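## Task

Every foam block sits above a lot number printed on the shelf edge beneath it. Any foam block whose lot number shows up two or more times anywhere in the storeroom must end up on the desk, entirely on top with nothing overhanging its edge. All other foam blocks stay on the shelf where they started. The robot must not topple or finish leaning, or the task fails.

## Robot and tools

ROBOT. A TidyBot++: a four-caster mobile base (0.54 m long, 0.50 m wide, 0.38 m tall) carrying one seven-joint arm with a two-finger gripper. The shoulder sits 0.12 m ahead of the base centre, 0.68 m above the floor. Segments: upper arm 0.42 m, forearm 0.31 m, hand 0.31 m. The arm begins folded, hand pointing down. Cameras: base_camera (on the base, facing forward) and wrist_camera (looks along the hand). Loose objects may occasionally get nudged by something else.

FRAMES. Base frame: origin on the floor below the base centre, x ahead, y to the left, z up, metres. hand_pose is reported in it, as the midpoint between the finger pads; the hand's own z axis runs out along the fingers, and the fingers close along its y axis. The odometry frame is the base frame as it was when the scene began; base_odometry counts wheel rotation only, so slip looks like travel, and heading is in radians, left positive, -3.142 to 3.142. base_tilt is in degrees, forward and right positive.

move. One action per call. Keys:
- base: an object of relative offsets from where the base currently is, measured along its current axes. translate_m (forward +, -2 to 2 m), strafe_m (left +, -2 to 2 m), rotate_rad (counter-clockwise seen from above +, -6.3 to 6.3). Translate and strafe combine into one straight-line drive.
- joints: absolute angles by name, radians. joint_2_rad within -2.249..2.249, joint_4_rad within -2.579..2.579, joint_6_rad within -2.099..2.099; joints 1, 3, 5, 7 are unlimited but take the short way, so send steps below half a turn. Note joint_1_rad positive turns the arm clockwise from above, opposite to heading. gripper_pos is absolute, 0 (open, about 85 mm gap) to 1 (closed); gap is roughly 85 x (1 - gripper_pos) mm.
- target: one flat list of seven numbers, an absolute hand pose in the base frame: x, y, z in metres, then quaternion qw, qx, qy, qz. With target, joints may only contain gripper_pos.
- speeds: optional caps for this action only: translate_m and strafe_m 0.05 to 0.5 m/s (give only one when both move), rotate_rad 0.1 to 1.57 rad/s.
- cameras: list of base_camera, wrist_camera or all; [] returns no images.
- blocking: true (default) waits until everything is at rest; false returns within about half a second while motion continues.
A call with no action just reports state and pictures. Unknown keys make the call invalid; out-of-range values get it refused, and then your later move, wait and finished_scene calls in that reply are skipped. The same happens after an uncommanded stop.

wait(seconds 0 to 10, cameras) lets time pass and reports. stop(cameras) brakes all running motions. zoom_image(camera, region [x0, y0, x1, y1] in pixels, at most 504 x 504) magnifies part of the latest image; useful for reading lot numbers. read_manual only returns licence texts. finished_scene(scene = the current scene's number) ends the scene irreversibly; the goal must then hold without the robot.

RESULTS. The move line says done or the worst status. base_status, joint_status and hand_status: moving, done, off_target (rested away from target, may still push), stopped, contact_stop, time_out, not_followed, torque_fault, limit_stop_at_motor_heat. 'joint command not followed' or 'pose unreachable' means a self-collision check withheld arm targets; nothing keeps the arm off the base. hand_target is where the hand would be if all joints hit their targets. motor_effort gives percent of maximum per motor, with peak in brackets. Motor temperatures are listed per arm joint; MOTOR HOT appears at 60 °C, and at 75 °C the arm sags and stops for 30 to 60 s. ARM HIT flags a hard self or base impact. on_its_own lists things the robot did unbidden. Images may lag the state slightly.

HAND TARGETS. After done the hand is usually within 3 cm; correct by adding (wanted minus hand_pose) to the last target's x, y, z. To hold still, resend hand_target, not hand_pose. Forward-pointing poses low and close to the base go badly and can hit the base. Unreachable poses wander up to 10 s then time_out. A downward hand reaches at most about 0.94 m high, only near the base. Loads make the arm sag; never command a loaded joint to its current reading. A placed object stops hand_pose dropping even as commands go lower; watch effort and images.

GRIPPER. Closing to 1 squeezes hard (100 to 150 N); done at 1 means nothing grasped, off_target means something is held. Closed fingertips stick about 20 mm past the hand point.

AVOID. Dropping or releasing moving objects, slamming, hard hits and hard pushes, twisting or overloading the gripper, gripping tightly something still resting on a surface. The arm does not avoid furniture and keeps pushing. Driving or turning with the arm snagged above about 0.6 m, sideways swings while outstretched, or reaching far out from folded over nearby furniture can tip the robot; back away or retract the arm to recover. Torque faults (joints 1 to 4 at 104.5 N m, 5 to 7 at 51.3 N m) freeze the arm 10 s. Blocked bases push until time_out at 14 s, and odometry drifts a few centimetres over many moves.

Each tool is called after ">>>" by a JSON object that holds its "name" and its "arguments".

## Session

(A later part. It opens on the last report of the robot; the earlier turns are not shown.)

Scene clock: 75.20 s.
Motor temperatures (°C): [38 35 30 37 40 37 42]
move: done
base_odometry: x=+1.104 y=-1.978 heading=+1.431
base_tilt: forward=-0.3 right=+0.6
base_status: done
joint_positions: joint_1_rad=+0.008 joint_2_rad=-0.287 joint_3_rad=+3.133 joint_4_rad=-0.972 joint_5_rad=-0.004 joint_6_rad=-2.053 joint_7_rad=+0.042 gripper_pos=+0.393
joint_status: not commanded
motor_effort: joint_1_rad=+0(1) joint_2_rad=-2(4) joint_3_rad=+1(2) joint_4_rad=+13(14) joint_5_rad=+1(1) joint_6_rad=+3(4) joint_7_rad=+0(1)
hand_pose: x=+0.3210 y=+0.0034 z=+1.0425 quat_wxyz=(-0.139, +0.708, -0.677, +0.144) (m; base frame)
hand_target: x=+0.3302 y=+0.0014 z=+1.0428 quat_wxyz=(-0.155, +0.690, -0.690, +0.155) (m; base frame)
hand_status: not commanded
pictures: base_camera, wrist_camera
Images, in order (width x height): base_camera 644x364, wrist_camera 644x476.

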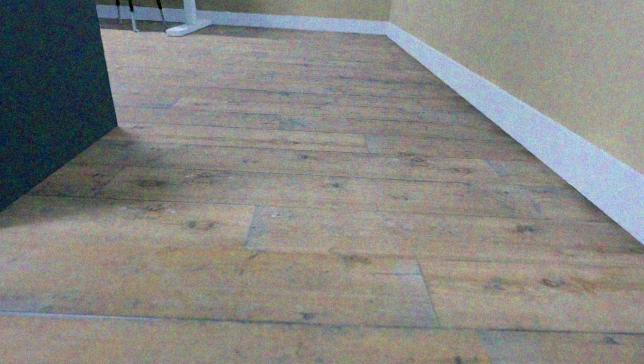

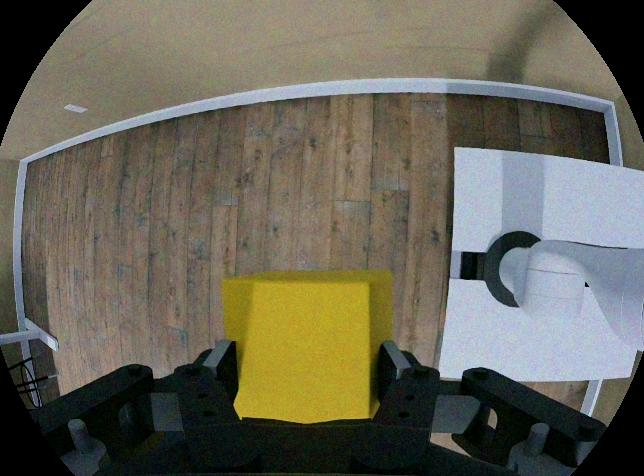

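>>> {"name": "move", "arguments": {"base": {"translate_m":1.75}, "cameras": []}}

>>> {"name": "move", "arguments": {"base": {"strafe_m":1.2}, "joints": {"joint_2_rad":-0.05,"joint_4_rad":-1.5,"joint_6_rad":-1.25}}}

Scene clock: 80.30 s.
Motor temperatures (°C): [38 35 30 37 40 37 42]
move: done
base_odometry: x=+1.348 y=-0.245 heading=+1.430
base_tilt: forward=-0.3 right=+0.6
base_status: done
joint_positions: joint_1_rad=+0.008 joint_2_rad=-0.297 joint_3_rad=+3.133 joint_4_rad=-0.975 joint_5_rad=-0.004 joint_6_rad=-2.049 joint_7_rad=+0.042 gripper_pos=+0.393
joint_status: not commanded
motor_effort: joint_1_rad=+0(1) joint_2_rad=-2(6) joint_3_rad=+1(1) joint_4_rad=+13(15) joint_5_rad=+1(1) joint_6_rad=+4(5) joint_7_rad=+0(1)
hand_pose: x=+0.3186 y=+0.0034 z=+1.0440 quat_wxyz=(-0.143, +0.708, -0.676, +0.148) (m; base frame)
hand_target: x=+0.3302 y=+0.0014 z=+1.0428 quat_wxyz=(-0.155, +0.690, -0.690, +0.155) (m; base frame)
hand_status: not commanded
pictures: none
No camera images: "cameras" was empty.

Scene clock: 84.07 s.
Motor temperatures (°C): [38 35 30 37 40 37 42]
move: done
base_odometry: x=+0.159 y=-0.077 heading=+1.430
base_tilt: forward=-0.4 right=+0.6
base_status: done
joint_positions: joint_1_rad=+0.008 joint_2_rad=-0.063 joint_3_rad=+3.134 joint_4_rad=-1.473 joint_5_rad=-0.004 joint_6_rad=-1.304 joint_7_rad=+0.042 gripper_pos=+0.393
joint_status: all done
motor_effort: joint_1_rad=+0(1) joint_2_rad=-17(19) joint_3_rad=+0(2) joint_4_rad=+19(21) joint_5_rad=+1(2) joint_6_rad=+3(5) joint_7_rad=+0(1)
hand_pose: x=+0.5319 y=+0.0025 z=+0.8688 quat_wxyz=(-0.148, +0.705, -0.676, +0.152) (m; base frame)
hand_target: x=+0.5431 y=+0.0014 z=+0.8585 quat_wxyz=(-0.155, +0.690, -0.690, +0.155) (m; base frame)
hand_status: not commanded
pictures: base_camera, wrist_camera
Images, in order (width x height): base_camera 644x364, wrist_camera 644x476.

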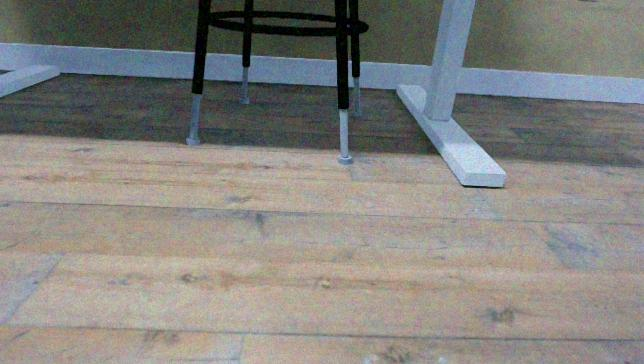

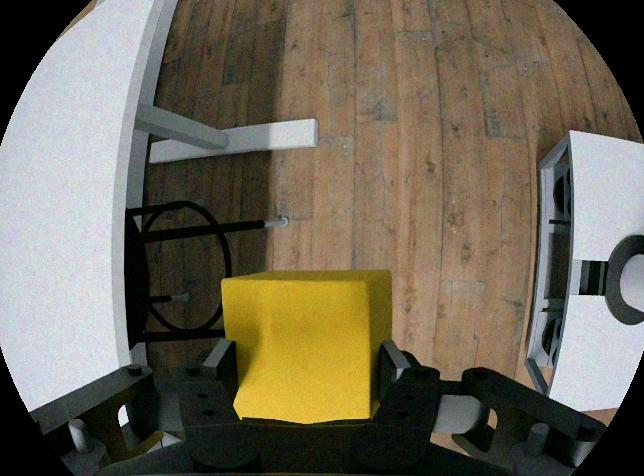

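>>> {"name": "move", "arguments": {"base": {"translate_m":0.45}, "cameras": ["wrist_camera"]}}

>>> {"name": "move", "arguments": {"joints": {"joint_2_rad":0.05,"joint_4_rad":-1.64,"joint_6_rad":-1.03}, "cameras": ["wrist_camera"]}}

Scene clock: 86.73 s.
Motor temperatures (°C): [38 35 30 37 40 37 42]
move: done
base_odometry: x=+0.222 y=+0.368 heading=+1.431
base_tilt: forward=-0.3 right=+0.6
base_status: done
joint_positions: joint_1_rad=+0.008 joint_2_rad=-0.054 joint_3_rad=+3.134 joint_4_rad=-1.473 joint_5_rad=-0.004 joint_6_rad=-1.298 joint_7_rad=+0.042 gripper_pos=+0.393
joint_status: not commanded
motor_effort: joint_1_rad=+0(1) joint_2_rad=-17(20) joint_3_rad=+0(1) joint_4_rad=+19(20) joint_5_rad=+1(1) joint_6_rad=+3(5) joint_7_rad=+0(1)
hand_pose: x=+0.5351 y=+0.0025 z=+0.8657 quat_wxyz=(-0.147, +0.706, -0.677, +0.151) (m; base frame)
hand_target: x=+0.5431 y=+0.0014 z=+0.8585 quat_wxyz=(-0.155, +0.690, -0.690, +0.155) (m; base frame)
hand_status: not commanded
pictures: wrist_camera
Images, in order (width x height): wrist_camera 644x476.

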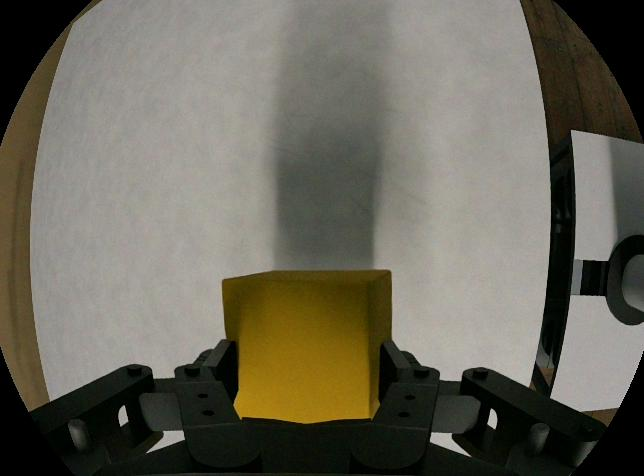

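Scene clock: 88.10 s.
Motor temperatures (°C): [38 35 30 37 40 37 42]
move: done
base_odometry: x=+0.222 y=+0.368 heading=+1.431
base_tilt: forward=-0.3 right=+0.6
base_status: not commanded
joint_positions: joint_1_rad=+0.008 joint_2_rad=+0.042 joint_3_rad=+3.134 joint_4_rad=-1.617 joint_5_rad=-0.004 joint_6_rad=-1.086 joint_7_rad=+0.042 gripper_pos=+0.393
joint_status: all done
motor_effort: joint_1_rad=-1(1) joint_2_rad=-20(23) joint_3_rad=+0(0) joint_4_rad=+19(21) joint_5_rad=+1(1) joint_6_rad=+3(5) joint_7_rad=+0(1)
hand_pose: x=+0.5702 y=+0.0023 z=+0.7875 quat_wxyz=(-0.138, +0.707, -0.679, +0.141) (m; base frame)
hand_target: x=+0.5795 y=+0.0014 z=+0.7806 quat_wxyz=(-0.148, +0.691, -0.691, +0.148) (m; base frame)
hand_status: not commanded
pictures: wrist_camera
Images, in order (width x height): wrist_camera 644x476.

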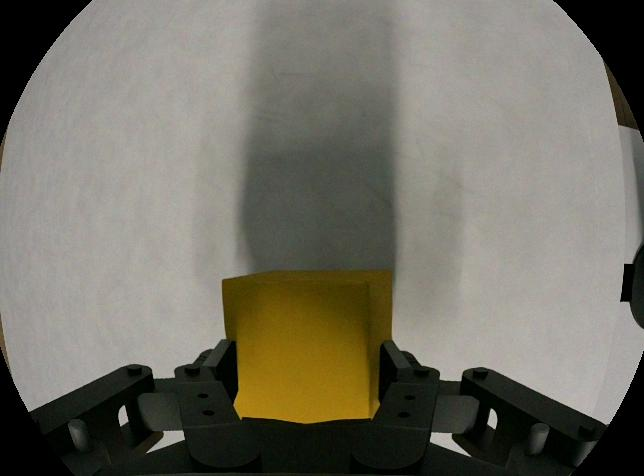

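>>> {"name": "move", "arguments": {"joints": {"joint_2_rad":0.075,"joint_6_rad":-1.005}, "cameras": []}}

>>> {"name": "move", "arguments": {"joints": {"joint_2_rad":0.093,"joint_6_rad":-0.985}, "cameras": []}}

>>> {"name": "move", "arguments": {"joints": {"joint_2_rad":0.108,"joint_6_rad":-0.97}, "cameras": ["wrist_camera"]}}

Scene clock: 88.93 s.
Motor temperatures (°C): [38 35 30 37 40 37 42]
move: done
base_odometry: x=+0.222 y=+0.368 heading=+1.431
base_tilt: forward=-0.3 right=+0.6
base_status: not commanded
joint_positions: joint_1_rad=+0.008 joint_2_rad=+0.056 joint_3_rad=+3.134 joint_4_rad=-1.617 joint_5_rad=-0.004 joint_6_rad=-1.057 joint_7_rad=+0.042 gripper_pos=+0.393
joint_status: all done
motor_effort: joint_1_rad=-1(1) joint_2_rad=-21(22) joint_3_rad=+0(0) joint_4_rad=+20(20) joint_5_rad=+1(1) joint_6_rad=+4(4) joint_7_rad=+0(0)
hand_pose: x=+0.5798 y=+0.0022 z=+0.7849 quat_wxyz=(-0.143, +0.706, -0.678, +0.146) (m; base frame)
hand_target: x=+0.5890 y=+0.0014 z=+0.7722 quat_wxyz=(-0.148, +0.691, -0.691, +0.148) (m; base frame)
hand_status: not commanded
pictures: none
No camera images: "cameras" was empty.

Scene clock: 89.57 s.
Motor temperatures (°C): [38 35 30 37 40 37 42]
move: done
base_odometry: x=+0.222 y=+0.368 heading=+1.431
base_tilt: forward=-0.3 right=+0.6
base_status: not commanded
joint_positions: joint_1_rad=+0.008 joint_2_rad=+0.071 joint_3_rad=+3.134 joint_4_rad=-1.617 joint_5_rad=-0.004 joint_6_rad=-1.036 joint_7_rad=+0.042 gripper_pos=+0.393
joint_status: all done
motor_effort: joint_1_rad=-1(1) joint_2_rad=-21(22) joint_3_rad=+0(0) joint_4_rad=+20(20) joint_5_rad=+1(1) joint_6_rad=+4(5) joint_7_rad=+0(1)
hand_pose: x=+0.5873 y=+0.0022 z=+0.7804 quat_wxyz=(-0.145, +0.706, -0.678, +0.148) (m; base frame)
hand_target: x=+0.5963 y=+0.0014 z=+0.7662 quat_wxyz=(-0.149, +0.691, -0.691, +0.149) (m; base frame)
hand_status: not commanded
pictures: none
No camera images: "cameras" was empty.

Scene clock: 90.20 s.
Motor temperatures (°C): [38 35 30 37 40 37 42]
move: done
base_odometry: x=+0.222 y=+0.368 heading=+1.431
base_tilt: forward=-0.3 right=+0.6
base_status: not commanded
joint_positions: joint_1_rad=+0.008 joint_2_rad=+0.085 joint_3_rad=+3.134 joint_4_rad=-1.617 joint_5_rad=-0.004 joint_6_rad=-1.021 joint_7_rad=+0.042 gripper_pos=+0.393
joint_status: all done
motor_effort: joint_1_rad=-1(1) joint_2_rad=-21(22) joint_3_rad=+0(0) joint_4_rad=+19(20) joint_5_rad=+1(1) joint_6_rad=+4(5) joint_7_rad=+0(0)
hand_pose: x=+0.5929 y=+0.0022 z=+0.7757 quat_wxyz=(-0.145, +0.705, -0.678, +0.148) (m; base frame)
hand_target: x=+0.6017 y=+0.0014 z=+0.7609 quat_wxyz=(-0.149, +0.691, -0.691, +0.149) (m; base frame)
hand_status: not commanded
pictures: wrist_camera
Images, in order (width x height): wrist_camera 644x476.

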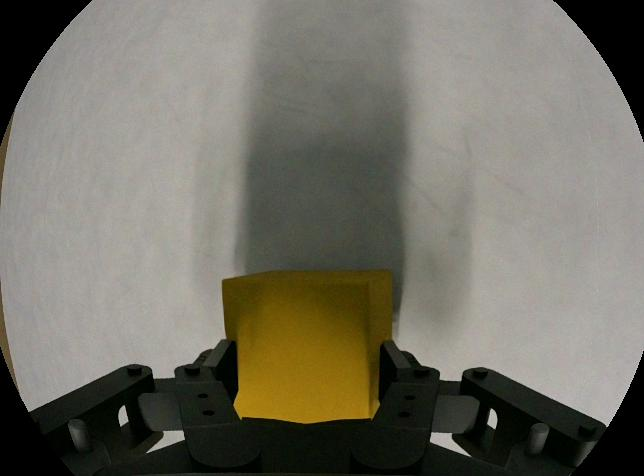

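>>> {"name": "move", "arguments": {"joints": {"joint_2_rad":0.125}, "cameras": []}}

>>> {"name": "move", "arguments": {"joints": {"joint_2_rad":0.14}, "cameras": []}}

Scene clock: 91.00 s.
Motor temperatures (°C): [38 35 30 37 40 37 42]
move: done
base_odometry: x=+0.222 y=+0.368 heading=+1.431
base_tilt: forward=-0.3 right=+0.6
base_status: not commanded
joint_positions: joint_1_rad=+0.008 joint_2_rad=+0.102 joint_3_rad=+3.134 joint_4_rad=-1.617 joint_5_rad=-0.004 joint_6_rad=-1.021 joint_7_rad=+0.042 gripper_pos=+0.393
joint_status: all done
motor_effort: joint_1_rad=+0(1) joint_2_rad=-22(23) joint_3_rad=+0(0) joint_4_rad=+19(20) joint_5_rad=+1(1) joint_6_rad=+3(4) joint_7_rad=+0(0)
hand_pose: x=+0.5944 y=+0.0022 z=+0.7676 quat_wxyz=(-0.140, +0.707, -0.679, +0.142) (m; base frame)
hand_target: x=+0.6030 y=+0.0014 z=+0.7527 quat_wxyz=(-0.143, +0.693, -0.693, +0.143) (m; base frame)
hand_status: not commanded
pictures: none
No camera images: "cameras" was empty.

Scene clock: 91.53 s.
Motor temperatures (°C): [38 35 30 37 40 37 42]
move: done
base_odometry: x=+0.222 y=+0.368 heading=+1.431
base_tilt: forward=-0.3 right=+0.6
base_status: not commanded
joint_positions: joint_1_rad=+0.008 joint_2_rad=+0.104 joint_3_rad=+3.134 joint_4_rad=-1.617 joint_5_rad=-0.004 joint_6_rad=-1.021 joint_7_rad=+0.042 gripper_pos=+0.393
joint_status: all done
motor_effort: joint_1_rad=-1(1) joint_2_rad=-17(22) joint_3_rad=+0(0) joint_4_rad=+17(20) joint_5_rad=+1(1) joint_6_rad=+5(6) joint_7_rad=+0(1)
hand_pose: x=+0.5947 y=+0.0022 z=+0.7668 quat_wxyz=(-0.139, +0.707, -0.679, +0.142) (m; base frame)
hand_target: x=+0.6040 y=+0.0014 z=+0.7454 quat_wxyz=(-0.138, +0.694, -0.694, +0.138) (m; base frame)
hand_status: not commanded
pictures: none
No camera images: "cameras" was empty.

>>> {"name": "move", "arguments": {"joints": {"gripper_pos":0}, "cameras": []}}

>>> {"name": "move", "arguments": {"joints": {"joint_2_rad":-0.1,"joint_4_rad":-1.5,"joint_6_rad":-1.25}, "cameras": ["wrist_camera"]}}

>>> {"name": "move", "arguments": {"base": {"translate_m":-0.45,"rotate_rad":1.57}, "joints": {"joint_2_rad":-0.2,"joint_4_rad":-1.8,"joint_6_rad":-0.05,"joint_7_rad":1.57}, "cameras": []}}

>>> {"name": "move", "arguments": {"base": {"translate_m":1.5}}}

Scene clock: 92.77 s.
Motor temperatures (°C): [38 35 30 37 40 37 42]
move: done
base_odometry: x=+0.222 y=+0.368 heading=+1.431
base_tilt: forward=-0.3 right=+0.6
base_status: not commanded
joint_positions: joint_1_rad=+0.008 joint_2_rad=+0.123 joint_3_rad=+3.134 joint_4_rad=-1.617 joint_5_rad=-0.004 joint_6_rad=-1.018 joint_7_rad=+0.042 gripper_pos=+0.000
joint_status: all done
motor_effort: joint_1_rad=+0(1) joint_2_rad=-23(24) joint_3_rad=+0(0) joint_4_rad=+19(20) joint_5_rad=+1(1) joint_6_rad=+4(5) joint_7_rad=+0(0)
hand_pose: x=+0.5967 y=+0.0022 z=+0.7579 quat_wxyz=(-0.134, +0.708, -0.680, +0.136) (m; base frame)
hand_target: x=+0.6040 y=+0.0014 z=+0.7454 quat_wxyz=(-0.138, +0.694, -0.694, +0.138) (m; base frame)
hand_status: not commanded
pictures: none
No camera images: "cameras" was empty.

Scene clock: 94.07 s.
Motor temperatures (°C): [38 35 30 37 40 37 42]
move: done
base_odometry: x=+0.222 y=+0.368 heading=+1.431
base_tilt: forward=-0.3 right=+0.6
base_status: not commanded
joint_positions: joint_1_rad=+0.008 joint_2_rad=-0.109 joint_3_rad=+3.134 joint_4_rad=-1.508 joint_5_rad=-0.004 joint_6_rad=-1.199 joint_7_rad=+0.042 gripper_pos=+0.000
joint_status: all done
motor_effort: joint_1_rad=-1(1) joint_2_rad=-15(25) joint_3_rad=+0(1) joint_4_rad=+20(21) joint_5_rad=+1(1) joint_6_rad=+5(6) joint_7_rad=+0(1)
hand_pose: x=+0.5438 y=+0.0025 z=+0.8870 quat_wxyz=(-0.187, +0.695, -0.667, +0.192) (m; base frame)
hand_target: x=+0.5337 y=+0.0014 z=+0.8795 quat_wxyz=(-0.172, +0.686, -0.686, +0.172) (m; base frame)
hand_status: not commanded
pictures: wrist_camera
Images, in order (width x height): wrist_camera 644x476.

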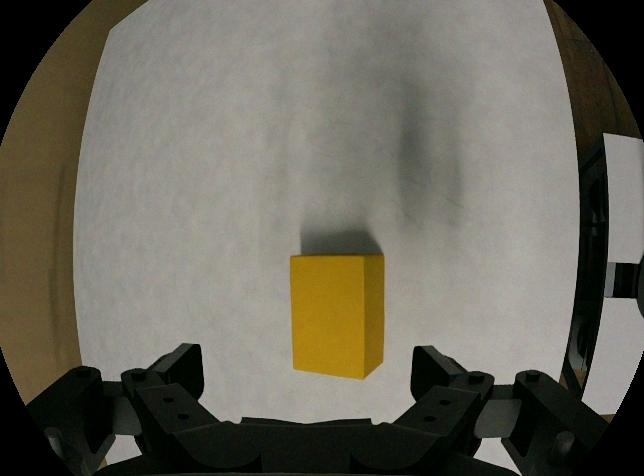

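Scene clock: 96.60 s.
Motor temperatures (°C): [38 35 30 37 40 37 42]
move: done
base_odometry: x=+0.160 y=-0.078 heading=+3.001
base_tilt: forward=-0.3 right=+0.6
base_status: done
joint_positions: joint_1_rad=+0.004 joint_2_rad=-0.190 joint_3_rad=+3.138 joint_4_rad=-1.770 joint_5_rad=-0.004 joint_6_rad=-0.107 joint_7_rad=+1.526 gripper_pos=+0.000
joint_status: all done
motor_effort: joint_1_rad=+0(3) joint_2_rad=-14(20) joint_3_rad=+0(3) joint_4_rad=+22(23) joint_5_rad=+1(1) joint_6_rad=+9(10) joint_7_rad=+0(1)
hand_pose: x=+0.6631 y=+0.0016 z=+1.0560 quat_wxyz=(-0.016, +0.747, -0.018, +0.665) (m; base frame)
hand_target: x=+0.6600 y=+0.0014 z=+1.0604 quat_wxyz=(+0.000, +0.735, +0.000, +0.679) (m; base frame)
hand_status: not commanded
pictures: none
No camera images: "cameras" was empty.

Scene clock: 100.97 s.
Motor temperatures (°C): [38 35 30 37 40 37 42]
move: done
base_odometry: x=-1.326 y=+0.132 heading=+3.002
base_tilt: forward=-0.3 right=+0.6
base_status: done
joint_positions: joint_1_rad=+0.004 joint_2_rad=-0.201 joint_3_rad=+3.138 joint_4_rad=-1.771 joint_5_rad=-0.004 joint_6_rad=-0.103 joint_7_rad=+1.527 gripper_pos=+0.000
joint_status: not commanded
motor_effort: joint_1_rad=+0(1) joint_2_rad=-14(17) joint_3_rad=+1(2) joint_4_rad=+22(24) joint_5_rad=+1(1) joint_6_rad=+9(9) joint_7_rad=+0(1)
hand_pose: x=+0.6591 y=+0.0016 z=+1.0627 quat_wxyz=(-0.016, +0.742, -0.018, +0.670) (m; base frame)
hand_target: x=+0.6600 y=+0.0014 z=+1.0604 quat_wxyz=(+0.000, +0.735, +0.000, +0.679) (m; base frame)
hand_status: not commanded
pictures: base_camera, wrist_camera
Images, in order (width x height): base_camera 644x364, wrist_camera 644x476.

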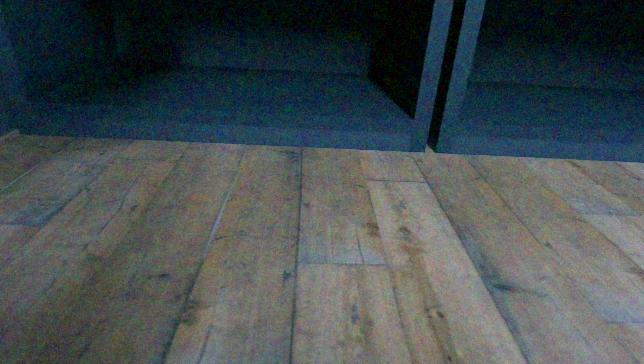

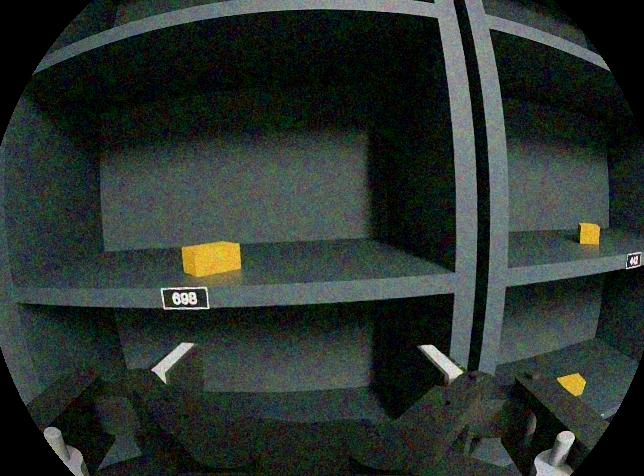

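>>> {"name": "move", "arguments": {"base": {"translate_m":0.5,"strafe_m":0.19}, "joints": {"joint_1_rad":0,"joint_2_rad":0.1,"joint_3_rad":3.1416,"joint_4_rad":-0.4,"joint_5_rad":0,"joint_6_rad":-2.08,"joint_7_rad":0.7}}}

Scene clock: 104.63 s.
Motor temperatures (°C): [38 35 30 37 40 37 42]
move: done
base_odometry: x=-1.847 y=+0.014 heading=+3.002
base_tilt: forward=-0.3 right=+0.6
base_status: done
joint_positions: joint_1_rad=+0.004 joint_2_rad=+0.077 joint_3_rad=+3.138 joint_4_rad=-0.417 joint_5_rad=-0.004 joint_6_rad=-2.028 joint_7_rad=+0.744 gripper_pos=+0.000
joint_status: all done
motor_effort: joint_1_rad=+0(2) joint_2_rad=-14(21) joint_3_rad=+0(2) joint_4_rad=+12(25) joint_5_rad=+1(2) joint_6_rad=+5(10) joint_7_rad=+0(1)
hand_pose: x=+0.4813 y=+0.0024 z=+1.1246 quat_wxyz=(-0.124, +0.873, -0.381, +0.278) (m; base frame)
hand_target: x=+0.4775 y=+0.0013 z=+1.1129 quat_wxyz=(-0.117, +0.871, -0.405, +0.251) (m; base frame)
hand_status: not commanded
pictures: base_camera, wrist_camera
Images, in order (width x height): base_camera 644x364, wrist_camera 644x476.

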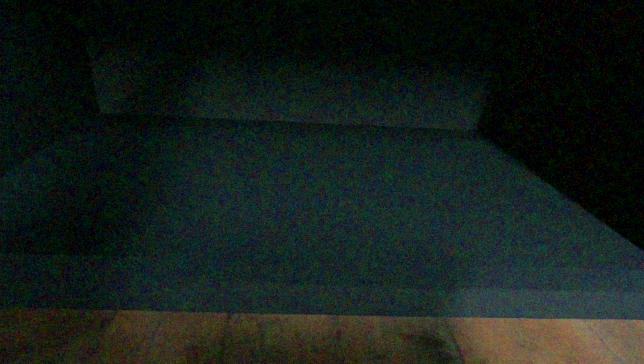

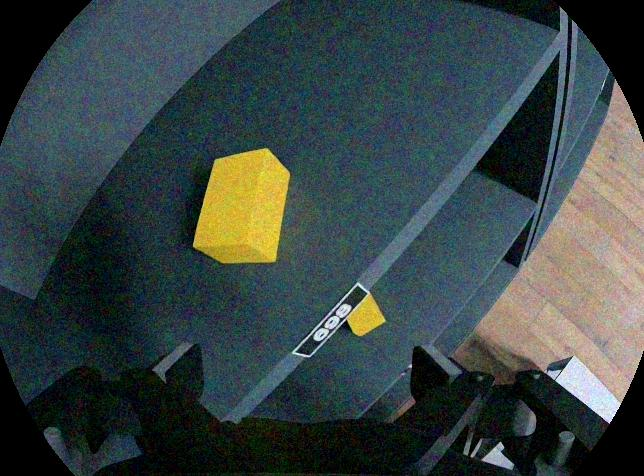

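>>> {"name": "move", "arguments": {"base": {"translate_m":0.195,"strafe_m":-0.01}, "joints": {"joint_2_rad":0.1,"joint_4_rad":-0.45,"joint_6_rad":-2.09,"joint_7_rad":0.46}, "cameras": ["wrist_camera"]}}

Scene clock: 106.80 s.
Motor temperatures (°C): [38 35 30 37 40 37 42]
move: done
base_odometry: x=-2.039 y=+0.051 heading=+3.002
base_tilt: forward=-0.3 right=+0.6
base_status: done
joint_positions: joint_1_rad=+0.004 joint_2_rad=+0.099 joint_3_rad=+3.138 joint_4_rad=-0.433 joint_5_rad=-0.004 joint_6_rad=-2.044 joint_7_rad=+0.496 gripper_pos=+0.000
joint_status: all done
motor_effort: joint_1_rad=+0(2) joint_2_rad=-15(19) joint_3_rad=+0(1) joint_4_rad=+12(13) joint_5_rad=+1(1) joint_6_rad=+5(7) joint_7_rad=+0(1)
hand_pose: x=+0.4870 y=+0.0023 z=+1.1087 quat_wxyz=(-0.145, +0.825, -0.491, +0.239) (m; base frame)
hand_target: x=+0.4750 y=+0.0013 z=+1.0955 quat_wxyz=(-0.131, +0.823, -0.511, +0.211) (m; base frame)
hand_status: not commanded
pictures: wrist_camera
Images, in order (width x height): wrist_camera 644x476.

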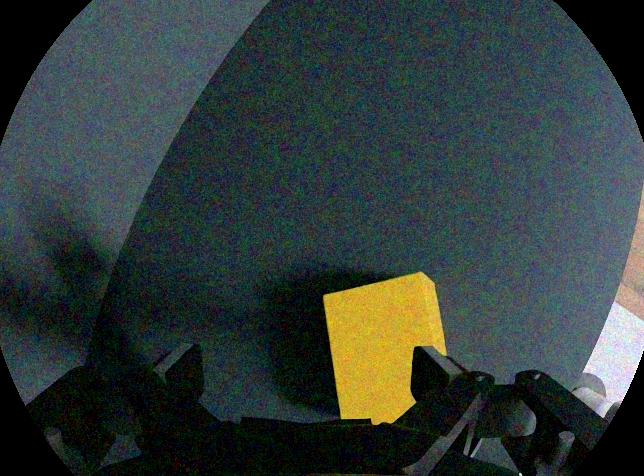

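>>> {"name": "move", "arguments": {"base": {"translate_m":0.014,"strafe_m":-0.01}, "joints": {"joint_4_rad":-0.58,"joint_7_rad":0.64}, "cameras": ["wrist_camera"]}}

Scene clock: 108.10 s.
Motor temperatures (°C): [38 35 30 37 40 37 42]
move: done
base_odometry: x=-2.052 y=+0.062 heading=+3.003
base_tilt: forward=-0.3 right=+0.6
base_status: done
joint_positions: joint_1_rad=+0.004 joint_2_rad=+0.095 joint_3_rad=+3.138 joint_4_rad=-0.554 joint_5_rad=-0.004 joint_6_rad=-2.044 joint_7_rad=+0.599 gripper_pos=+0.000
joint_status: all done
motor_effort: joint_1_rad=+0(2) joint_2_rad=-16(17) joint_3_rad=+0(2) joint_4_rad=+13(14) joint_5_rad=+1(2) joint_6_rad=+4(6) joint_7_rad=+0(1)
hand_pose: x=+0.4838 y=+0.0024 z=+1.0704 quat_wxyz=(-0.105, +0.863, -0.454, +0.195) (m; base frame)
hand_target: x=+0.4717 y=+0.0013 z=+1.0549 quat_wxyz=(-0.083, +0.878, -0.441, +0.165) (m; base frame)
hand_status: not commanded
pictures: wrist_camera
Images, in order (width x height): wrist_camera 644x476.

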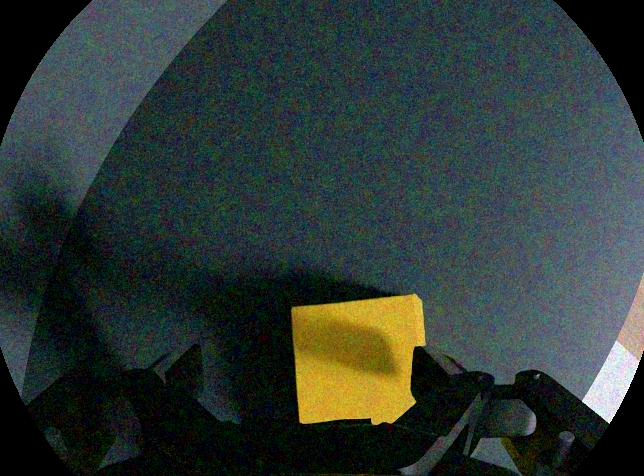

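>>> {"name": "move", "arguments": {"base": {"translate_m":-0.026,"strafe_m":0.005}, "cameras": ["wrist_camera"]}}

Scene clock: 109.07 s.
Motor temperatures (°C): [38 35 30 37 40 37 42]
move: done
base_odometry: x=-2.027 y=+0.054 heading=+3.003
base_tilt: forward=-0.3 right=+0.6
base_status: done
joint_positions: joint_1_rad=+0.004 joint_2_rad=+0.088 joint_3_rad=+3.138 joint_4_rad=-0.556 joint_5_rad=-0.004 joint_6_rad=-2.047 joint_7_rad=+0.599 gripper_pos=+0.000
joint_status: not commanded
motor_effort: joint_1_rad=+0(1) joint_2_rad=-16(20) joint_3_rad=+0(1) joint_4_rad=+13(14) joint_5_rad=+1(1) joint_6_rad=+4(5) joint_7_rad=+0(1)
hand_pose: x=+0.4801 y=+0.0024 z=+1.0724 quat_wxyz=(-0.106, +0.862, -0.454, +0.197) (m; base frame)
hand_target: x=+0.4717 y=+0.0013 z=+1.0549 quat_wxyz=(-0.083, +0.878, -0.441, +0.165) (m; base frame)
hand_status: not commanded
pictures: wrist_camera
Images, in order (width x height): wrist_camera 644x476.

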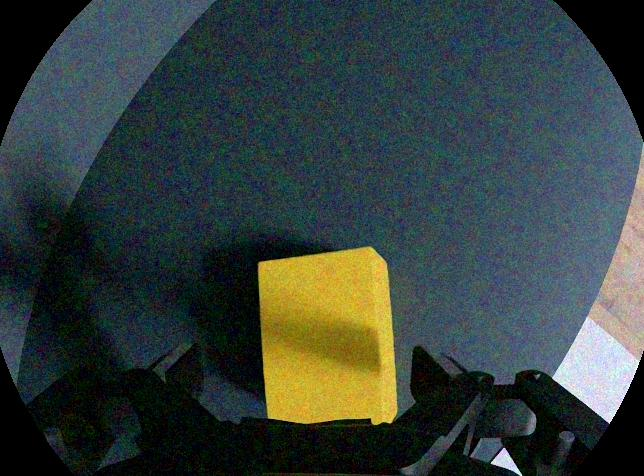

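Centred. Descend and grip.

>>> {"name": "move", "arguments": {"joints": {"joint_2_rad":0.11,"joint_4_rad":-0.68}, "cameras": ["wrist_camera"]}}

>>> {"name": "move", "arguments": {"joints": {"gripper_pos":0.6}, "cameras": ["wrist_camera"]}}

>>> {"name": "move", "arguments": {"joints": {"joint_2_rad":0.08,"joint_4_rad":-0.45}, "cameras": ["wrist_camera"]}}

Scene clock: 110.23 s.
Motor temperatures (°C): [38 35 30 37 40 37 42]
move: done
base_odometry: x=-2.027 y=+0.054 heading=+3.003
base_tilt: forward=-0.3 right=+0.6
base_status: not commanded
joint_positions: joint_1_rad=+0.004 joint_2_rad=+0.095 joint_3_rad=+3.138 joint_4_rad=-0.655 joint_5_rad=-0.004 joint_6_rad=-2.047 joint_7_rad=+0.599 gripper_pos=+0.000
joint_status: all done
motor_effort: joint_1_rad=-1(1) joint_2_rad=-17(18) joint_3_rad=+0(0) joint_4_rad=+14(15) joint_5_rad=+1(1) joint_6_rad=+3(4) joint_7_rad=+0(1)
hand_pose: x=+0.4783 y=+0.0024 z=+1.0379 quat_wxyz=(-0.082, +0.872, -0.459, +0.151) (m; base frame)
hand_target: x=+0.4690 y=+0.0013 z=+1.0206 quat_wxyz=(-0.059, +0.886, -0.445, +0.117) (m; base frame)
hand_status: not commanded
pictures: wrist_camera
Images, in order (width x height): wrist_camera 644x476.

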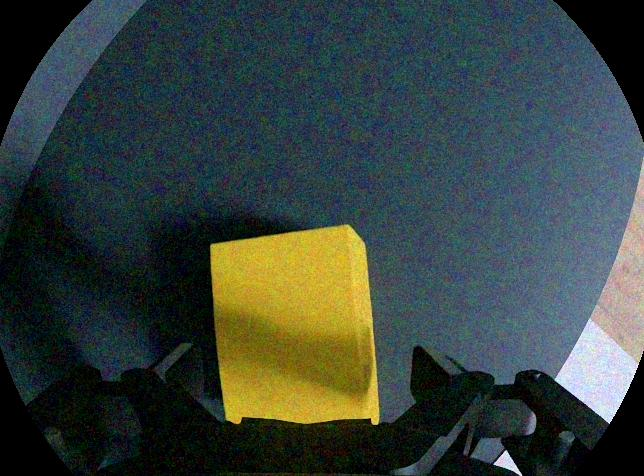

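Scene clock: 111.23 s.
Motor temperatures (°C): [38 35 30 37 40 37 42]
move: done
base_odometry: x=-2.027 y=+0.054 heading=+3.003
base_tilt: forward=-0.4 right=+0.6
base_status: not commanded
joint_positions: joint_1_rad=+0.001 joint_2_rad=+0.073 joint_3_rad=+3.140 joint_4_rad=-0.640 joint_5_rad=-0.006 joint_6_rad=-2.044 joint_7_rad=+0.599 gripper_pos=+0.596
joint_status: all done
motor_effort: joint_1_rad=-1(4) joint_2_rad=-9(18) joint_3_rad=-1(4) joint_4_rad=+7(14) joint_5_rad=+0(8) joint_6_rad=-1(10) joint_7_rad=+0(0)
hand_pose: x=+0.4718 y=+0.0030 z=+1.0507 quat_wxyz=(-0.091, +0.869, -0.457, +0.168) (m; base frame)
hand_target: x=+0.4690 y=+0.0013 z=+1.0206 quat_wxyz=(-0.059, +0.886, -0.445, +0.117) (m; base frame)
hand_status: not commanded
pictures: wrist_camera
Images, in order (width x height): wrist_camera 644x476.

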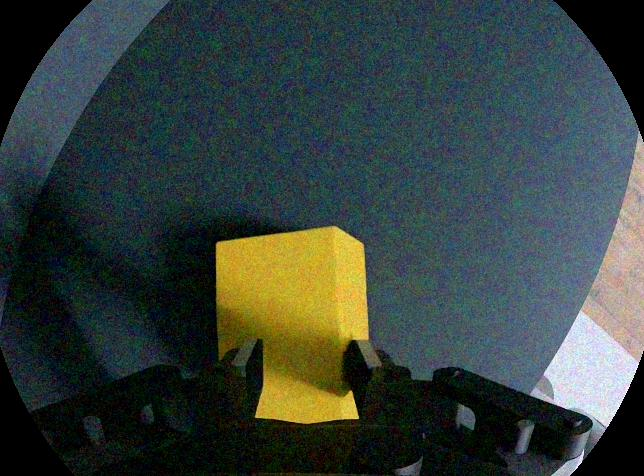

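Scene clock: 112.50 s.
Motor temperatures (°C): [38 35 30 37 40 37 42]
move: done
base_odometry: x=-2.027 y=+0.054 heading=+3.003
base_tilt: forward=-0.3 right=+0.6
base_status: not commanded
joint_positions: joint_1_rad=+0.001 joint_2_rad=+0.078 joint_3_rad=+3.140 joint_4_rad=-0.466 joint_5_rad=-0.006 joint_6_rad=-2.056 joint_7_rad=+0.599 gripper_pos=+0.600
joint_status: all done
motor_effort: joint_1_rad=+0(1) joint_2_rad=-14(19) joint_3_rad=+0(1) joint_4_rad=+12(14) joint_5_rad=+1(1) joint_6_rad=+5(5) joint_7_rad=+0(1)
hand_pose: x=+0.4750 y=+0.0030 z=+1.1036 quat_wxyz=(-0.127, +0.853, -0.448, +0.236) (m; base frame)
hand_target: x=+0.4667 y=+0.0013 z=+1.1026 quat_wxyz=(-0.116, +0.863, -0.434, +0.230) (m; base frame)
hand_status: not commanded
pictures: wrist_camera
Images, in order (width x height): wrist_camera 644x476.

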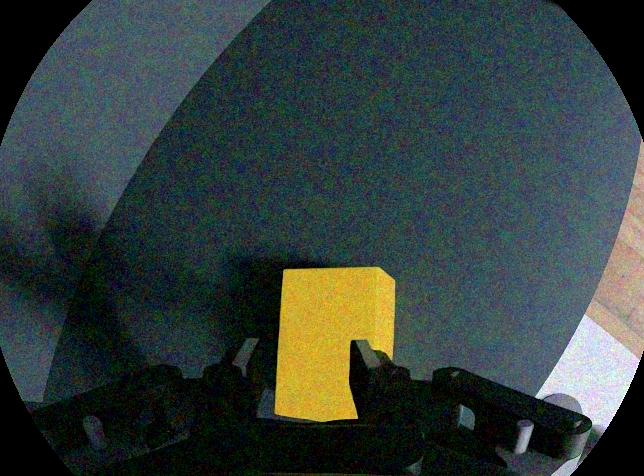

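>>> {"name": "move", "arguments": {"joints": {"gripper_pos":0}, "cameras": []}}

>>> {"name": "move", "arguments": {"base": {"translate_m":0.006}, "joints": {"joint_2_rad":0.1,"joint_4_rad":-0.72,"joint_6_rad":-2.098}, "cameras": ["wrist_camera"]}}

Scene clock: 113.67 s.
Motor temperatures (°C): [38 35 30 37 40 37 42]
move: done
base_odometry: x=-2.027 y=+0.054 heading=+3.003
base_tilt: forward=-0.3 right=+0.6
base_status: not commanded
joint_positions: joint_1_rad=+0.001 joint_2_rad=+0.078 joint_3_rad=+3.140 joint_4_rad=-0.466 joint_5_rad=-0.006 joint_6_rad=-2.056 joint_7_rad=+0.599 gripper_pos=+0.000
joint_status: all done
motor_effort: joint_1_rad=-1(1) joint_2_rad=-14(15) joint_3_rad=+0(0) joint_4_rad=+12(12) joint_5_rad=+1(1) joint_6_rad=+5(5) joint_7_rad=+0(0)
hand_pose: x=+0.4750 y=+0.0030 z=+1.1036 quat_wxyz=(-0.127, +0.853, -0.448, +0.236) (m; base frame)
hand_target: x=+0.4667 y=+0.0013 z=+1.1026 quat_wxyz=(-0.116, +0.863, -0.434, +0.230) (m; base frame)
hand_status: not commanded
pictures: none
No camera images: "cameras" was empty.

Scene clock: 115.10 s.
Motor temperatures (°C): [38 35 30 37 40 37 42]
move: done
base_odometry: x=-2.033 y=+0.055 heading=+3.002
base_tilt: forward=-0.3 right=+0.6
base_status: done
joint_positions: joint_1_rad=+0.001 joint_2_rad=+0.080 joint_3_rad=+3.140 joint_4_rad=-0.683 joint_5_rad=-0.006 joint_6_rad=-2.055 joint_7_rad=+0.599 gripper_pos=+0.000
joint_status: all done
joint sent to its limit — joint_6_rad, lower limit.
motor_effort: joint_1_rad=+0(1) joint_2_rad=-13(18) joint_3_rad=+0(1) joint_4_rad=+8(14) joint_5_rad=+2(3) joint_6_rad=-3(5) joint_7_rad=+0(0)
hand_pose: x=+0.4690 y=+0.0030 z=+1.0333 quat_wxyz=(-0.077, +0.874, -0.459, +0.141) (m; base frame)
hand_target: x=+0.4614 y=+0.0013 z=+1.0117 quat_wxyz=(-0.051, +0.888, -0.446, +0.102) (m; base frame)
hand_status: not commanded
pictures: wrist_camera
Images, in order (width x height): wrist_camera 644x476.

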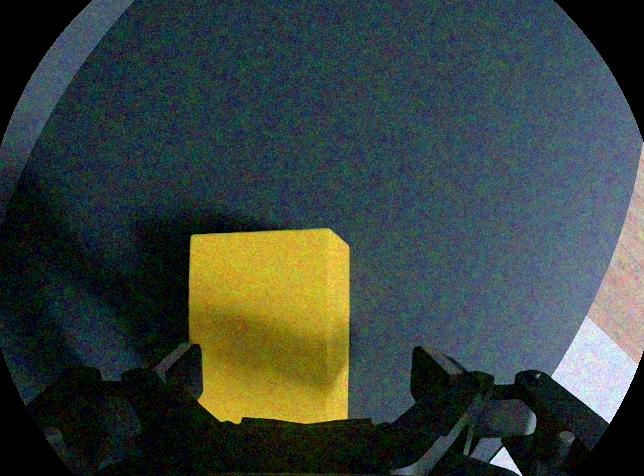

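>>> {"name": "move", "arguments": {"joints": {"joint_2_rad":0.1,"joint_4_rad":-0.57}, "cameras": []}}

>>> {"name": "move", "arguments": {"base": {"translate_m":0.02,"strafe_m":0.011}, "cameras": []}}

>>> {"name": "move", "arguments": {"joints": {"joint_2_rad":0.1,"joint_4_rad":-0.72}, "cameras": ["wrist_camera"]}}

Scene clock: 116.37 s.
Motor temperatures (°C): [38 35 30 37 40 37 42]
move: done
base_odometry: x=-2.033 y=+0.055 heading=+3.002
base_tilt: forward=-0.3 right=+0.6
base_status: not commanded
joint_positions: joint_1_rad=+0.001 joint_2_rad=+0.088 joint_3_rad=+3.140 joint_4_rad=-0.586 joint_5_rad=-0.006 joint_6_rad=-2.074 joint_7_rad=+0.599 gripper_pos=+0.000
joint_status: all done
motor_effort: joint_1_rad=-1(1) joint_2_rad=-16(18) joint_3_rad=+0(1) joint_4_rad=+13(14) joint_5_rad=+1(2) joint_6_rad=+3(4) joint_7_rad=+0(1)
hand_pose: x=+0.4717 y=+0.0030 z=+1.0589 quat_wxyz=(-0.093, +0.868, -0.456, +0.172) (m; base frame)
hand_target: x=+0.4713 y=+0.0013 z=+1.0576 quat_wxyz=(-0.084, +0.878, -0.441, +0.168) (m; base frame)
hand_status: not commanded
pictures: none
No camera images: "cameras" was empty.

Scene clock: 117.17 s.
Motor temperatures (°C): [38 35 30 37 40 37 42]
move: done
base_odometry: x=-2.054 y=+0.047 heading=+3.002
base_tilt: forward=-0.3 right=+0.6
base_status: done
joint_positions: joint_1_rad=+0.001 joint_2_rad=+0.096 joint_3_rad=+3.140 joint_4_rad=-0.585 joint_5_rad=-0.006 joint_6_rad=-2.074 joint_7_rad=+0.599 gripper_pos=+0.000
joint_status: not commanded
motor_effort: joint_1_rad=+0(2) joint_2_rad=-16(20) joint_3_rad=+0(1) joint_4_rad=+12(14) joint_5_rad=+1(1) joint_6_rad=+3(5) joint_7_rad=+0(1)
hand_pose: x=+0.4748 y=+0.0030 z=+1.0565 quat_wxyz=(-0.092, +0.869, -0.456, +0.169) (m; base frame)
hand_target: x=+0.4713 y=+0.0013 z=+1.0576 quat_wxyz=(-0.084, +0.878, -0.441, +0.168) (m; base frame)
hand_status: not commanded
pictures: none
No camera images: "cameras" was empty.

Scene clock: 118.23 s.
Motor temperatures (°C): [38 35 30 37 40 37 42]
move: done
base_odometry: x=-2.054 y=+0.047 heading=+3.002
base_tilt: forward=-0.3 right=+0.6
base_status: not commanded
joint_positions: joint_1_rad=+0.001 joint_2_rad=+0.096 joint_3_rad=+3.140 joint_4_rad=-0.695 joint_5_rad=-0.006 joint_6_rad=-2.074 joint_7_rad=+0.599 gripper_pos=+0.000
joint_status: all done
motor_effort: joint_1_rad=+0(1) joint_2_rad=-17(18) joint_3_rad=+0(0) joint_4_rad=+13(15) joint_5_rad=+1(1) joint_6_rad=+2(4) joint_7_rad=+0(1)
hand_pose: x=+0.4680 y=+0.0030 z=+1.0222 quat_wxyz=(-0.067, +0.877, -0.461, +0.121) (m; base frame)
hand_target: x=+0.4614 y=+0.0013 z=+1.0117 quat_wxyz=(-0.051, +0.888, -0.446, +0.102) (m; base frame)
hand_status: not commanded
pictures: wrist_camera
Images, in order (width x height): wrist_camera 644x476.

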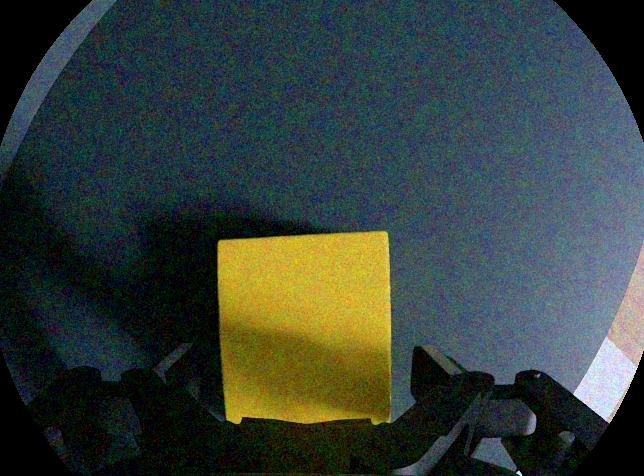

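Good; grip.

>>> {"name": "move", "arguments": {"joints": {"gripper_pos":0.6}, "cameras": []}}

>>> {"name": "move", "arguments": {"joints": {"joint_2_rad":0.08,"joint_4_rad":-0.5}, "cameras": ["wrist_camera"]}}

Scene clock: 119.87 s.
Motor temperatures (°C): [38 35 30 37 40 37 42]
move: off_target
base_odometry: x=-2.054 y=+0.047 heading=+3.002
base_tilt: forward=-0.3 right=+0.6
base_status: not commanded
joint_positions: joint_1_rad=+0.001 joint_2_rad=+0.084 joint_3_rad=+3.140 joint_4_rad=-0.700 joint_5_rad=-0.006 joint_6_rad=-2.072 joint_7_rad=+0.599 gripper_pos=+0.379
joint_status: gripper_pos off_target (ended at +0.379, target +0.600)
motor_effort: joint_1_rad=+0(1) joint_2_rad=-15(17) joint_3_rad=+0(1) joint_4_rad=+11(14) joint_5_rad=+1(1) joint_6_rad=+1(4) joint_7_rad=+0(1)
hand_pose: x=+0.4639 y=+0.0030 z=+1.0248 quat_wxyz=(-0.068, +0.876, -0.460, +0.125) (m; base frame)
hand_target: x=+0.4614 y=+0.0013 z=+1.0117 quat_wxyz=(-0.051, +0.888, -0.446, +0.102) (m; base frame)
hand_status: not commanded
pictures: none
No camera images: "cameras" was empty.

Scene clock: 121.10 s.
Motor temperatures (°C): [38 35 30 37 40 37 42]
move: done
base_odometry: x=-2.054 y=+0.047 heading=+3.002
base_tilt: forward=-0.3 right=+0.6
base_status: not commanded
joint_positions: joint_1_rad=+0.001 joint_2_rad=+0.080 joint_3_rad=+3.140 joint_4_rad=-0.517 joint_5_rad=-0.006 joint_6_rad=-2.072 joint_7_rad=+0.599 gripper_pos=+0.379
joint_status: all done
motor_effort: joint_1_rad=+0(1) joint_2_rad=-15(18) joint_3_rad=+0(0) joint_4_rad=+13(15) joint_5_rad=+1(1) joint_6_rad=+5(5) joint_7_rad=+0(0)
hand_pose: x=+0.4709 y=+0.0030 z=+1.0843 quat_wxyz=(-0.111, +0.861, -0.452, +0.206) (m; base frame)
hand_target: x=+0.4655 y=+0.0013 z=+1.0864 quat_wxyz=(-0.104, +0.869, -0.437, +0.207) (m; base frame)
hand_status: not commanded
pictures: wrist_camera
Images, in order (width x height): wrist_camera 644x476.

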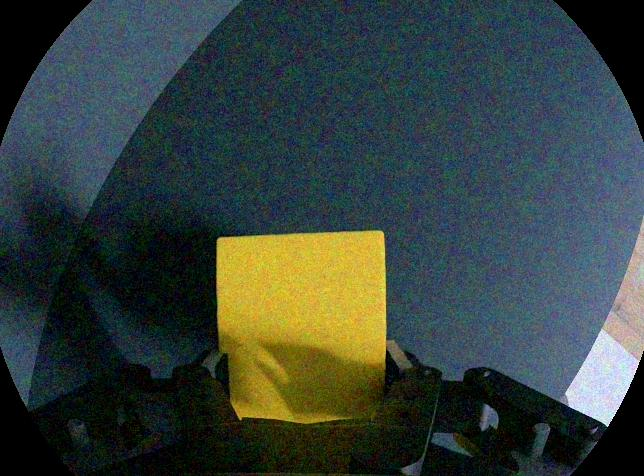

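>>> {"name": "move", "arguments": {"base": {"translate_m":-0.5}, "cameras": []}}

>>> {"name": "move", "arguments": {"base": {"translate_m":-1.4,"rotate_rad":-1.57}, "joints": {"joint_2_rad":-0.3,"joint_4_rad":-1.1,"joint_6_rad":-2.0,"joint_7_rad":0.0}, "cameras": []}}

>>> {"name": "move", "arguments": {"base": {"translate_m":0.62}, "joints": {"joint_2_rad":-0.05,"joint_4_rad":-1.5,"joint_6_rad":-1.35}}}

Scene clock: 123.87 s.
Motor temperatures (°C): [38 35 30 37 40 37 42]
move: done
base_odometry: x=-1.559 y=-0.023 heading=+3.002
base_tilt: forward=-0.4 right=+0.6
base_status: done
joint_positions: joint_1_rad=+0.001 joint_2_rad=+0.068 joint_3_rad=+3.140 joint_4_rad=-0.514 joint_5_rad=-0.006 joint_6_rad=-2.072 joint_7_rad=+0.599 gripper_pos=+0.379
joint_status: not commanded
motor_effort: joint_1_rad=+0(2) joint_2_rad=-14(19) joint_3_rad=+0(1) joint_4_rad=+11(14) joint_5_rad=+1(1) joint_6_rad=+4(5) joint_7_rad=+0(1)
hand_pose: x=+0.4662 y=+0.0030 z=+1.0894 quat_wxyz=(-0.115, +0.859, -0.451, +0.213) (m; base frame)
hand_target: x=+0.4655 y=+0.0013 z=+1.0864 quat_wxyz=(-0.104, +0.869, -0.437, +0.207) (m; base frame)
hand_status: not commanded
pictures: none
No camera images: "cameras" was empty.

Scene clock: 128.43 s.
Motor temperatures (°C): [37 35 30 37 40 37 42]
move: done
base_odometry: x=-0.173 y=-0.218 heading=+1.431
base_tilt: forward=-0.3 right=+0.6
base_status: done
joint_positions: joint_1_rad=+0.001 joint_2_rad=-0.284 joint_3_rad=+3.140 joint_4_rad=-1.072 joint_5_rad=-0.006 joint_6_rad=-2.053 joint_7_rad=+0.043 gripper_pos=+0.379
joint_status: all done
motor_effort: joint_1_rad=+0(2) joint_2_rad=-3(19) joint_3_rad=+0(2) joint_4_rad=+14(15) joint_5_rad=+1(2) joint_6_rad=+3(4) joint_7_rad=+0(1)
hand_pose: x=+0.3163 y=+0.0031 z=+1.0100 quat_wxyz=(-0.105, +0.715, -0.683, +0.107) (m; base frame)
hand_target: x=+0.3245 y=+0.0013 z=+1.0095 quat_wxyz=(-0.120, +0.697, -0.697, +0.120) (m; base frame)
hand_status: not commanded
pictures: none
No camera images: "cameras" was empty.

Scene clock: 131.03 s.
Motor temperatures (°C): [37 35 30 37 40 37 42]
move: done
base_odometry: x=-0.086 y=+0.396 heading=+1.430
base_tilt: forward=-0.3 right=+0.6
base_status: done
joint_positions: joint_1_rad=+0.001 joint_2_rad=-0.057 joint_3_rad=+3.140 joint_4_rad=-1.474 joint_5_rad=-0.006 joint_6_rad=-1.401 joint_7_rad=+0.043 gripper_pos=+0.379
joint_status: all done
motor_effort: joint_1_rad=+0(1) joint_2_rad=-16(19) joint_3_rad=+0(1) joint_4_rad=+19(20) joint_5_rad=+1(1) joint_6_rad=+3(5) joint_7_rad=+0(1)
hand_pose: x=+0.5044 y=+0.0032 z=+0.8548 quat_wxyz=(-0.113, +0.713, -0.683, +0.114) (m; base frame)
hand_target: x=+0.5143 y=+0.0013 z=+0.8466 quat_wxyz=(-0.120, +0.697, -0.697, +0.120) (m; base frame)
hand_status: not commanded
pictures: base_camera, wrist_camera
Images, in order (width x height): base_camera 644x364, wrist_camera 644x476.

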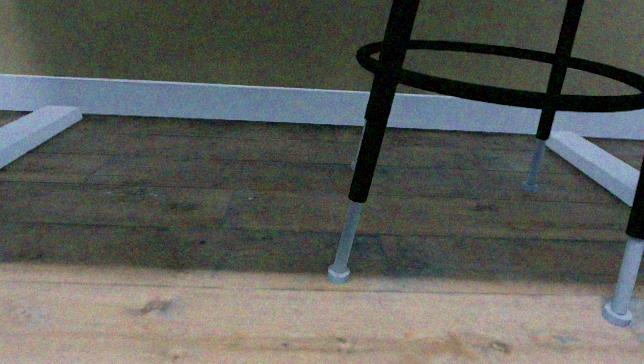

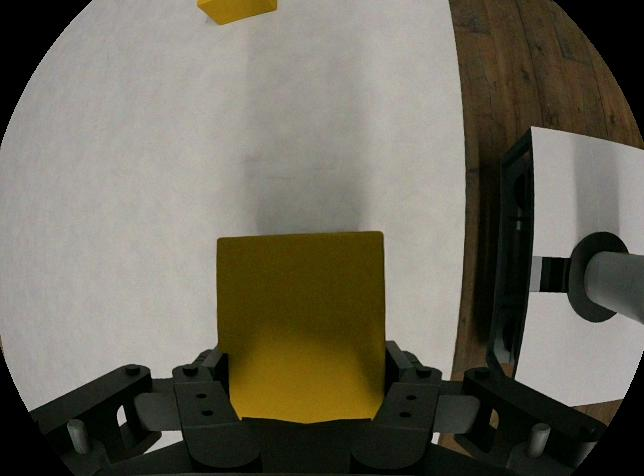

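>>> {"name": "move", "arguments": {"joints": {"joint_2_rad":0.13,"joint_4_rad":-1.55,"joint_6_rad":-1.16}, "cameras": []}}

Scene clock: 132.37 s.
Motor temperatures (°C): [37 35 30 37 40 37 42]
move: done
base_odometry: x=-0.086 y=+0.396 heading=+1.430
base_tilt: forward=-0.3 right=+0.6
base_status: not commanded
joint_positions: joint_1_rad=+0.001 joint_2_rad=+0.123 joint_3_rad=+3.140 joint_4_rad=-1.525 joint_5_rad=-0.006 joint_6_rad=-1.216 joint_7_rad=+0.043 gripper_pos=+0.379
joint_status: all done
motor_effort: joint_1_rad=-1(1) joint_2_rad=-23(26) joint_3_rad=+0(1) joint_4_rad=+19(20) joint_5_rad=+1(1) joint_6_rad=+2(4) joint_7_rad=+0(0)
hand_pose: x=+0.5691 y=+0.0031 z=+0.7755 quat_wxyz=(-0.097, +0.715, -0.686, +0.098) (m; base frame)
hand_target: x=+0.5785 y=+0.0013 z=+0.7675 quat_wxyz=(-0.106, +0.699, -0.699, +0.106) (m; base frame)
hand_status: not commanded
pictures: none
No camera images: "cameras" was empty.

>>> {"name": "move", "arguments": {"joints": {"joint_2_rad":0.16}, "cameras": []}}

>>> {"name": "move", "arguments": {"joints": {"joint_2_rad":0.177}, "cameras": []}}

>>> {"name": "move", "arguments": {"joints": {"joint_2_rad":0.192}, "cameras": []}}

Scene clock: 133.20 s.
Motor temperatures (°C): [37 35 30 37 40 37 42]
move: done
base_odometry: x=-0.086 y=+0.396 heading=+1.430
base_tilt: forward=-0.3 right=+0.6
base_status: not commanded
joint_positions: joint_1_rad=+0.001 joint_2_rad=+0.140 joint_3_rad=+3.140 joint_4_rad=-1.526 joint_5_rad=-0.006 joint_6_rad=-1.213 joint_7_rad=+0.043 gripper_pos=+0.379
joint_status: all done
motor_effort: joint_1_rad=-1(1) joint_2_rad=-22(24) joint_3_rad=+0(0) joint_4_rad=+18(19) joint_5_rad=+0(1) joint_6_rad=+2(3) joint_7_rad=+0(0)
hand_pose: x=+0.5715 y=+0.0031 z=+0.7680 quat_wxyz=(-0.093, +0.716, -0.686, +0.092) (m; base frame)
hand_target: x=+0.5809 y=+0.0013 z=+0.7537 quat_wxyz=(-0.096, +0.701, -0.701, +0.096) (m; base frame)
hand_status: not commanded
pictures: none
No camera images: "cameras" was empty.

Scene clock: 133.80 s.
Motor temperatures (°C): [37 35 30 37 40 37 42]
move: done
base_odometry: x=-0.086 y=+0.396 heading=+1.430
base_tilt: forward=-0.3 right=+0.6
base_status: not commanded
joint_positions: joint_1_rad=+0.001 joint_2_rad=+0.153 joint_3_rad=+3.140 joint_4_rad=-1.526 joint_5_rad=-0.006 joint_6_rad=-1.213 joint_7_rad=+0.043 gripper_pos=+0.379
joint_status: all done
motor_effort: joint_1_rad=+0(1) joint_2_rad=-22(24) joint_3_rad=+0(1) joint_4_rad=+17(19) joint_5_rad=+1(1) joint_6_rad=+3(3) joint_7_rad=+0(0)
hand_pose: x=+0.5726 y=+0.0031 z=+0.7622 quat_wxyz=(-0.088, +0.716, -0.687, +0.088) (m; base frame)
hand_target: x=+0.5820 y=+0.0013 z=+0.7458 quat_wxyz=(-0.090, +0.701, -0.701, +0.090) (m; base frame)
hand_status: not commanded
pictures: none
No camera images: "cameras" was empty.

Scene clock: 134.33 s.
Motor temperatures (°C): [37 35 30 37 40 37 42]
move: done
base_odometry: x=-0.086 y=+0.396 heading=+1.430
base_tilt: forward=-0.3 right=+0.6
base_status: not commanded
joint_positions: joint_1_rad=+0.001 joint_2_rad=+0.155 joint_3_rad=+3.140 joint_4_rad=-1.526 joint_5_rad=-0.006 joint_6_rad=-1.213 joint_7_rad=+0.042 gripper_pos=+0.379
joint_status: all done
motor_effort: joint_1_rad=+1(2) joint_2_rad=-19(21) joint_3_rad=+1(3) joint_4_rad=+15(18) joint_5_rad=+2(3) joint_6_rad=+3(3) joint_7_rad=+0(1)
hand_pose: x=+0.5729 y=+0.0035 z=+0.7611 quat_wxyz=(-0.088, +0.716, -0.687, +0.087) (m; base frame)
hand_target: x=+0.5829 y=+0.0013 z=+0.7389 quat_wxyz=(-0.085, +0.702, -0.702, +0.085) (m; base frame)
hand_status: not commanded
pictures: none
No camera images: "cameras" was empty.


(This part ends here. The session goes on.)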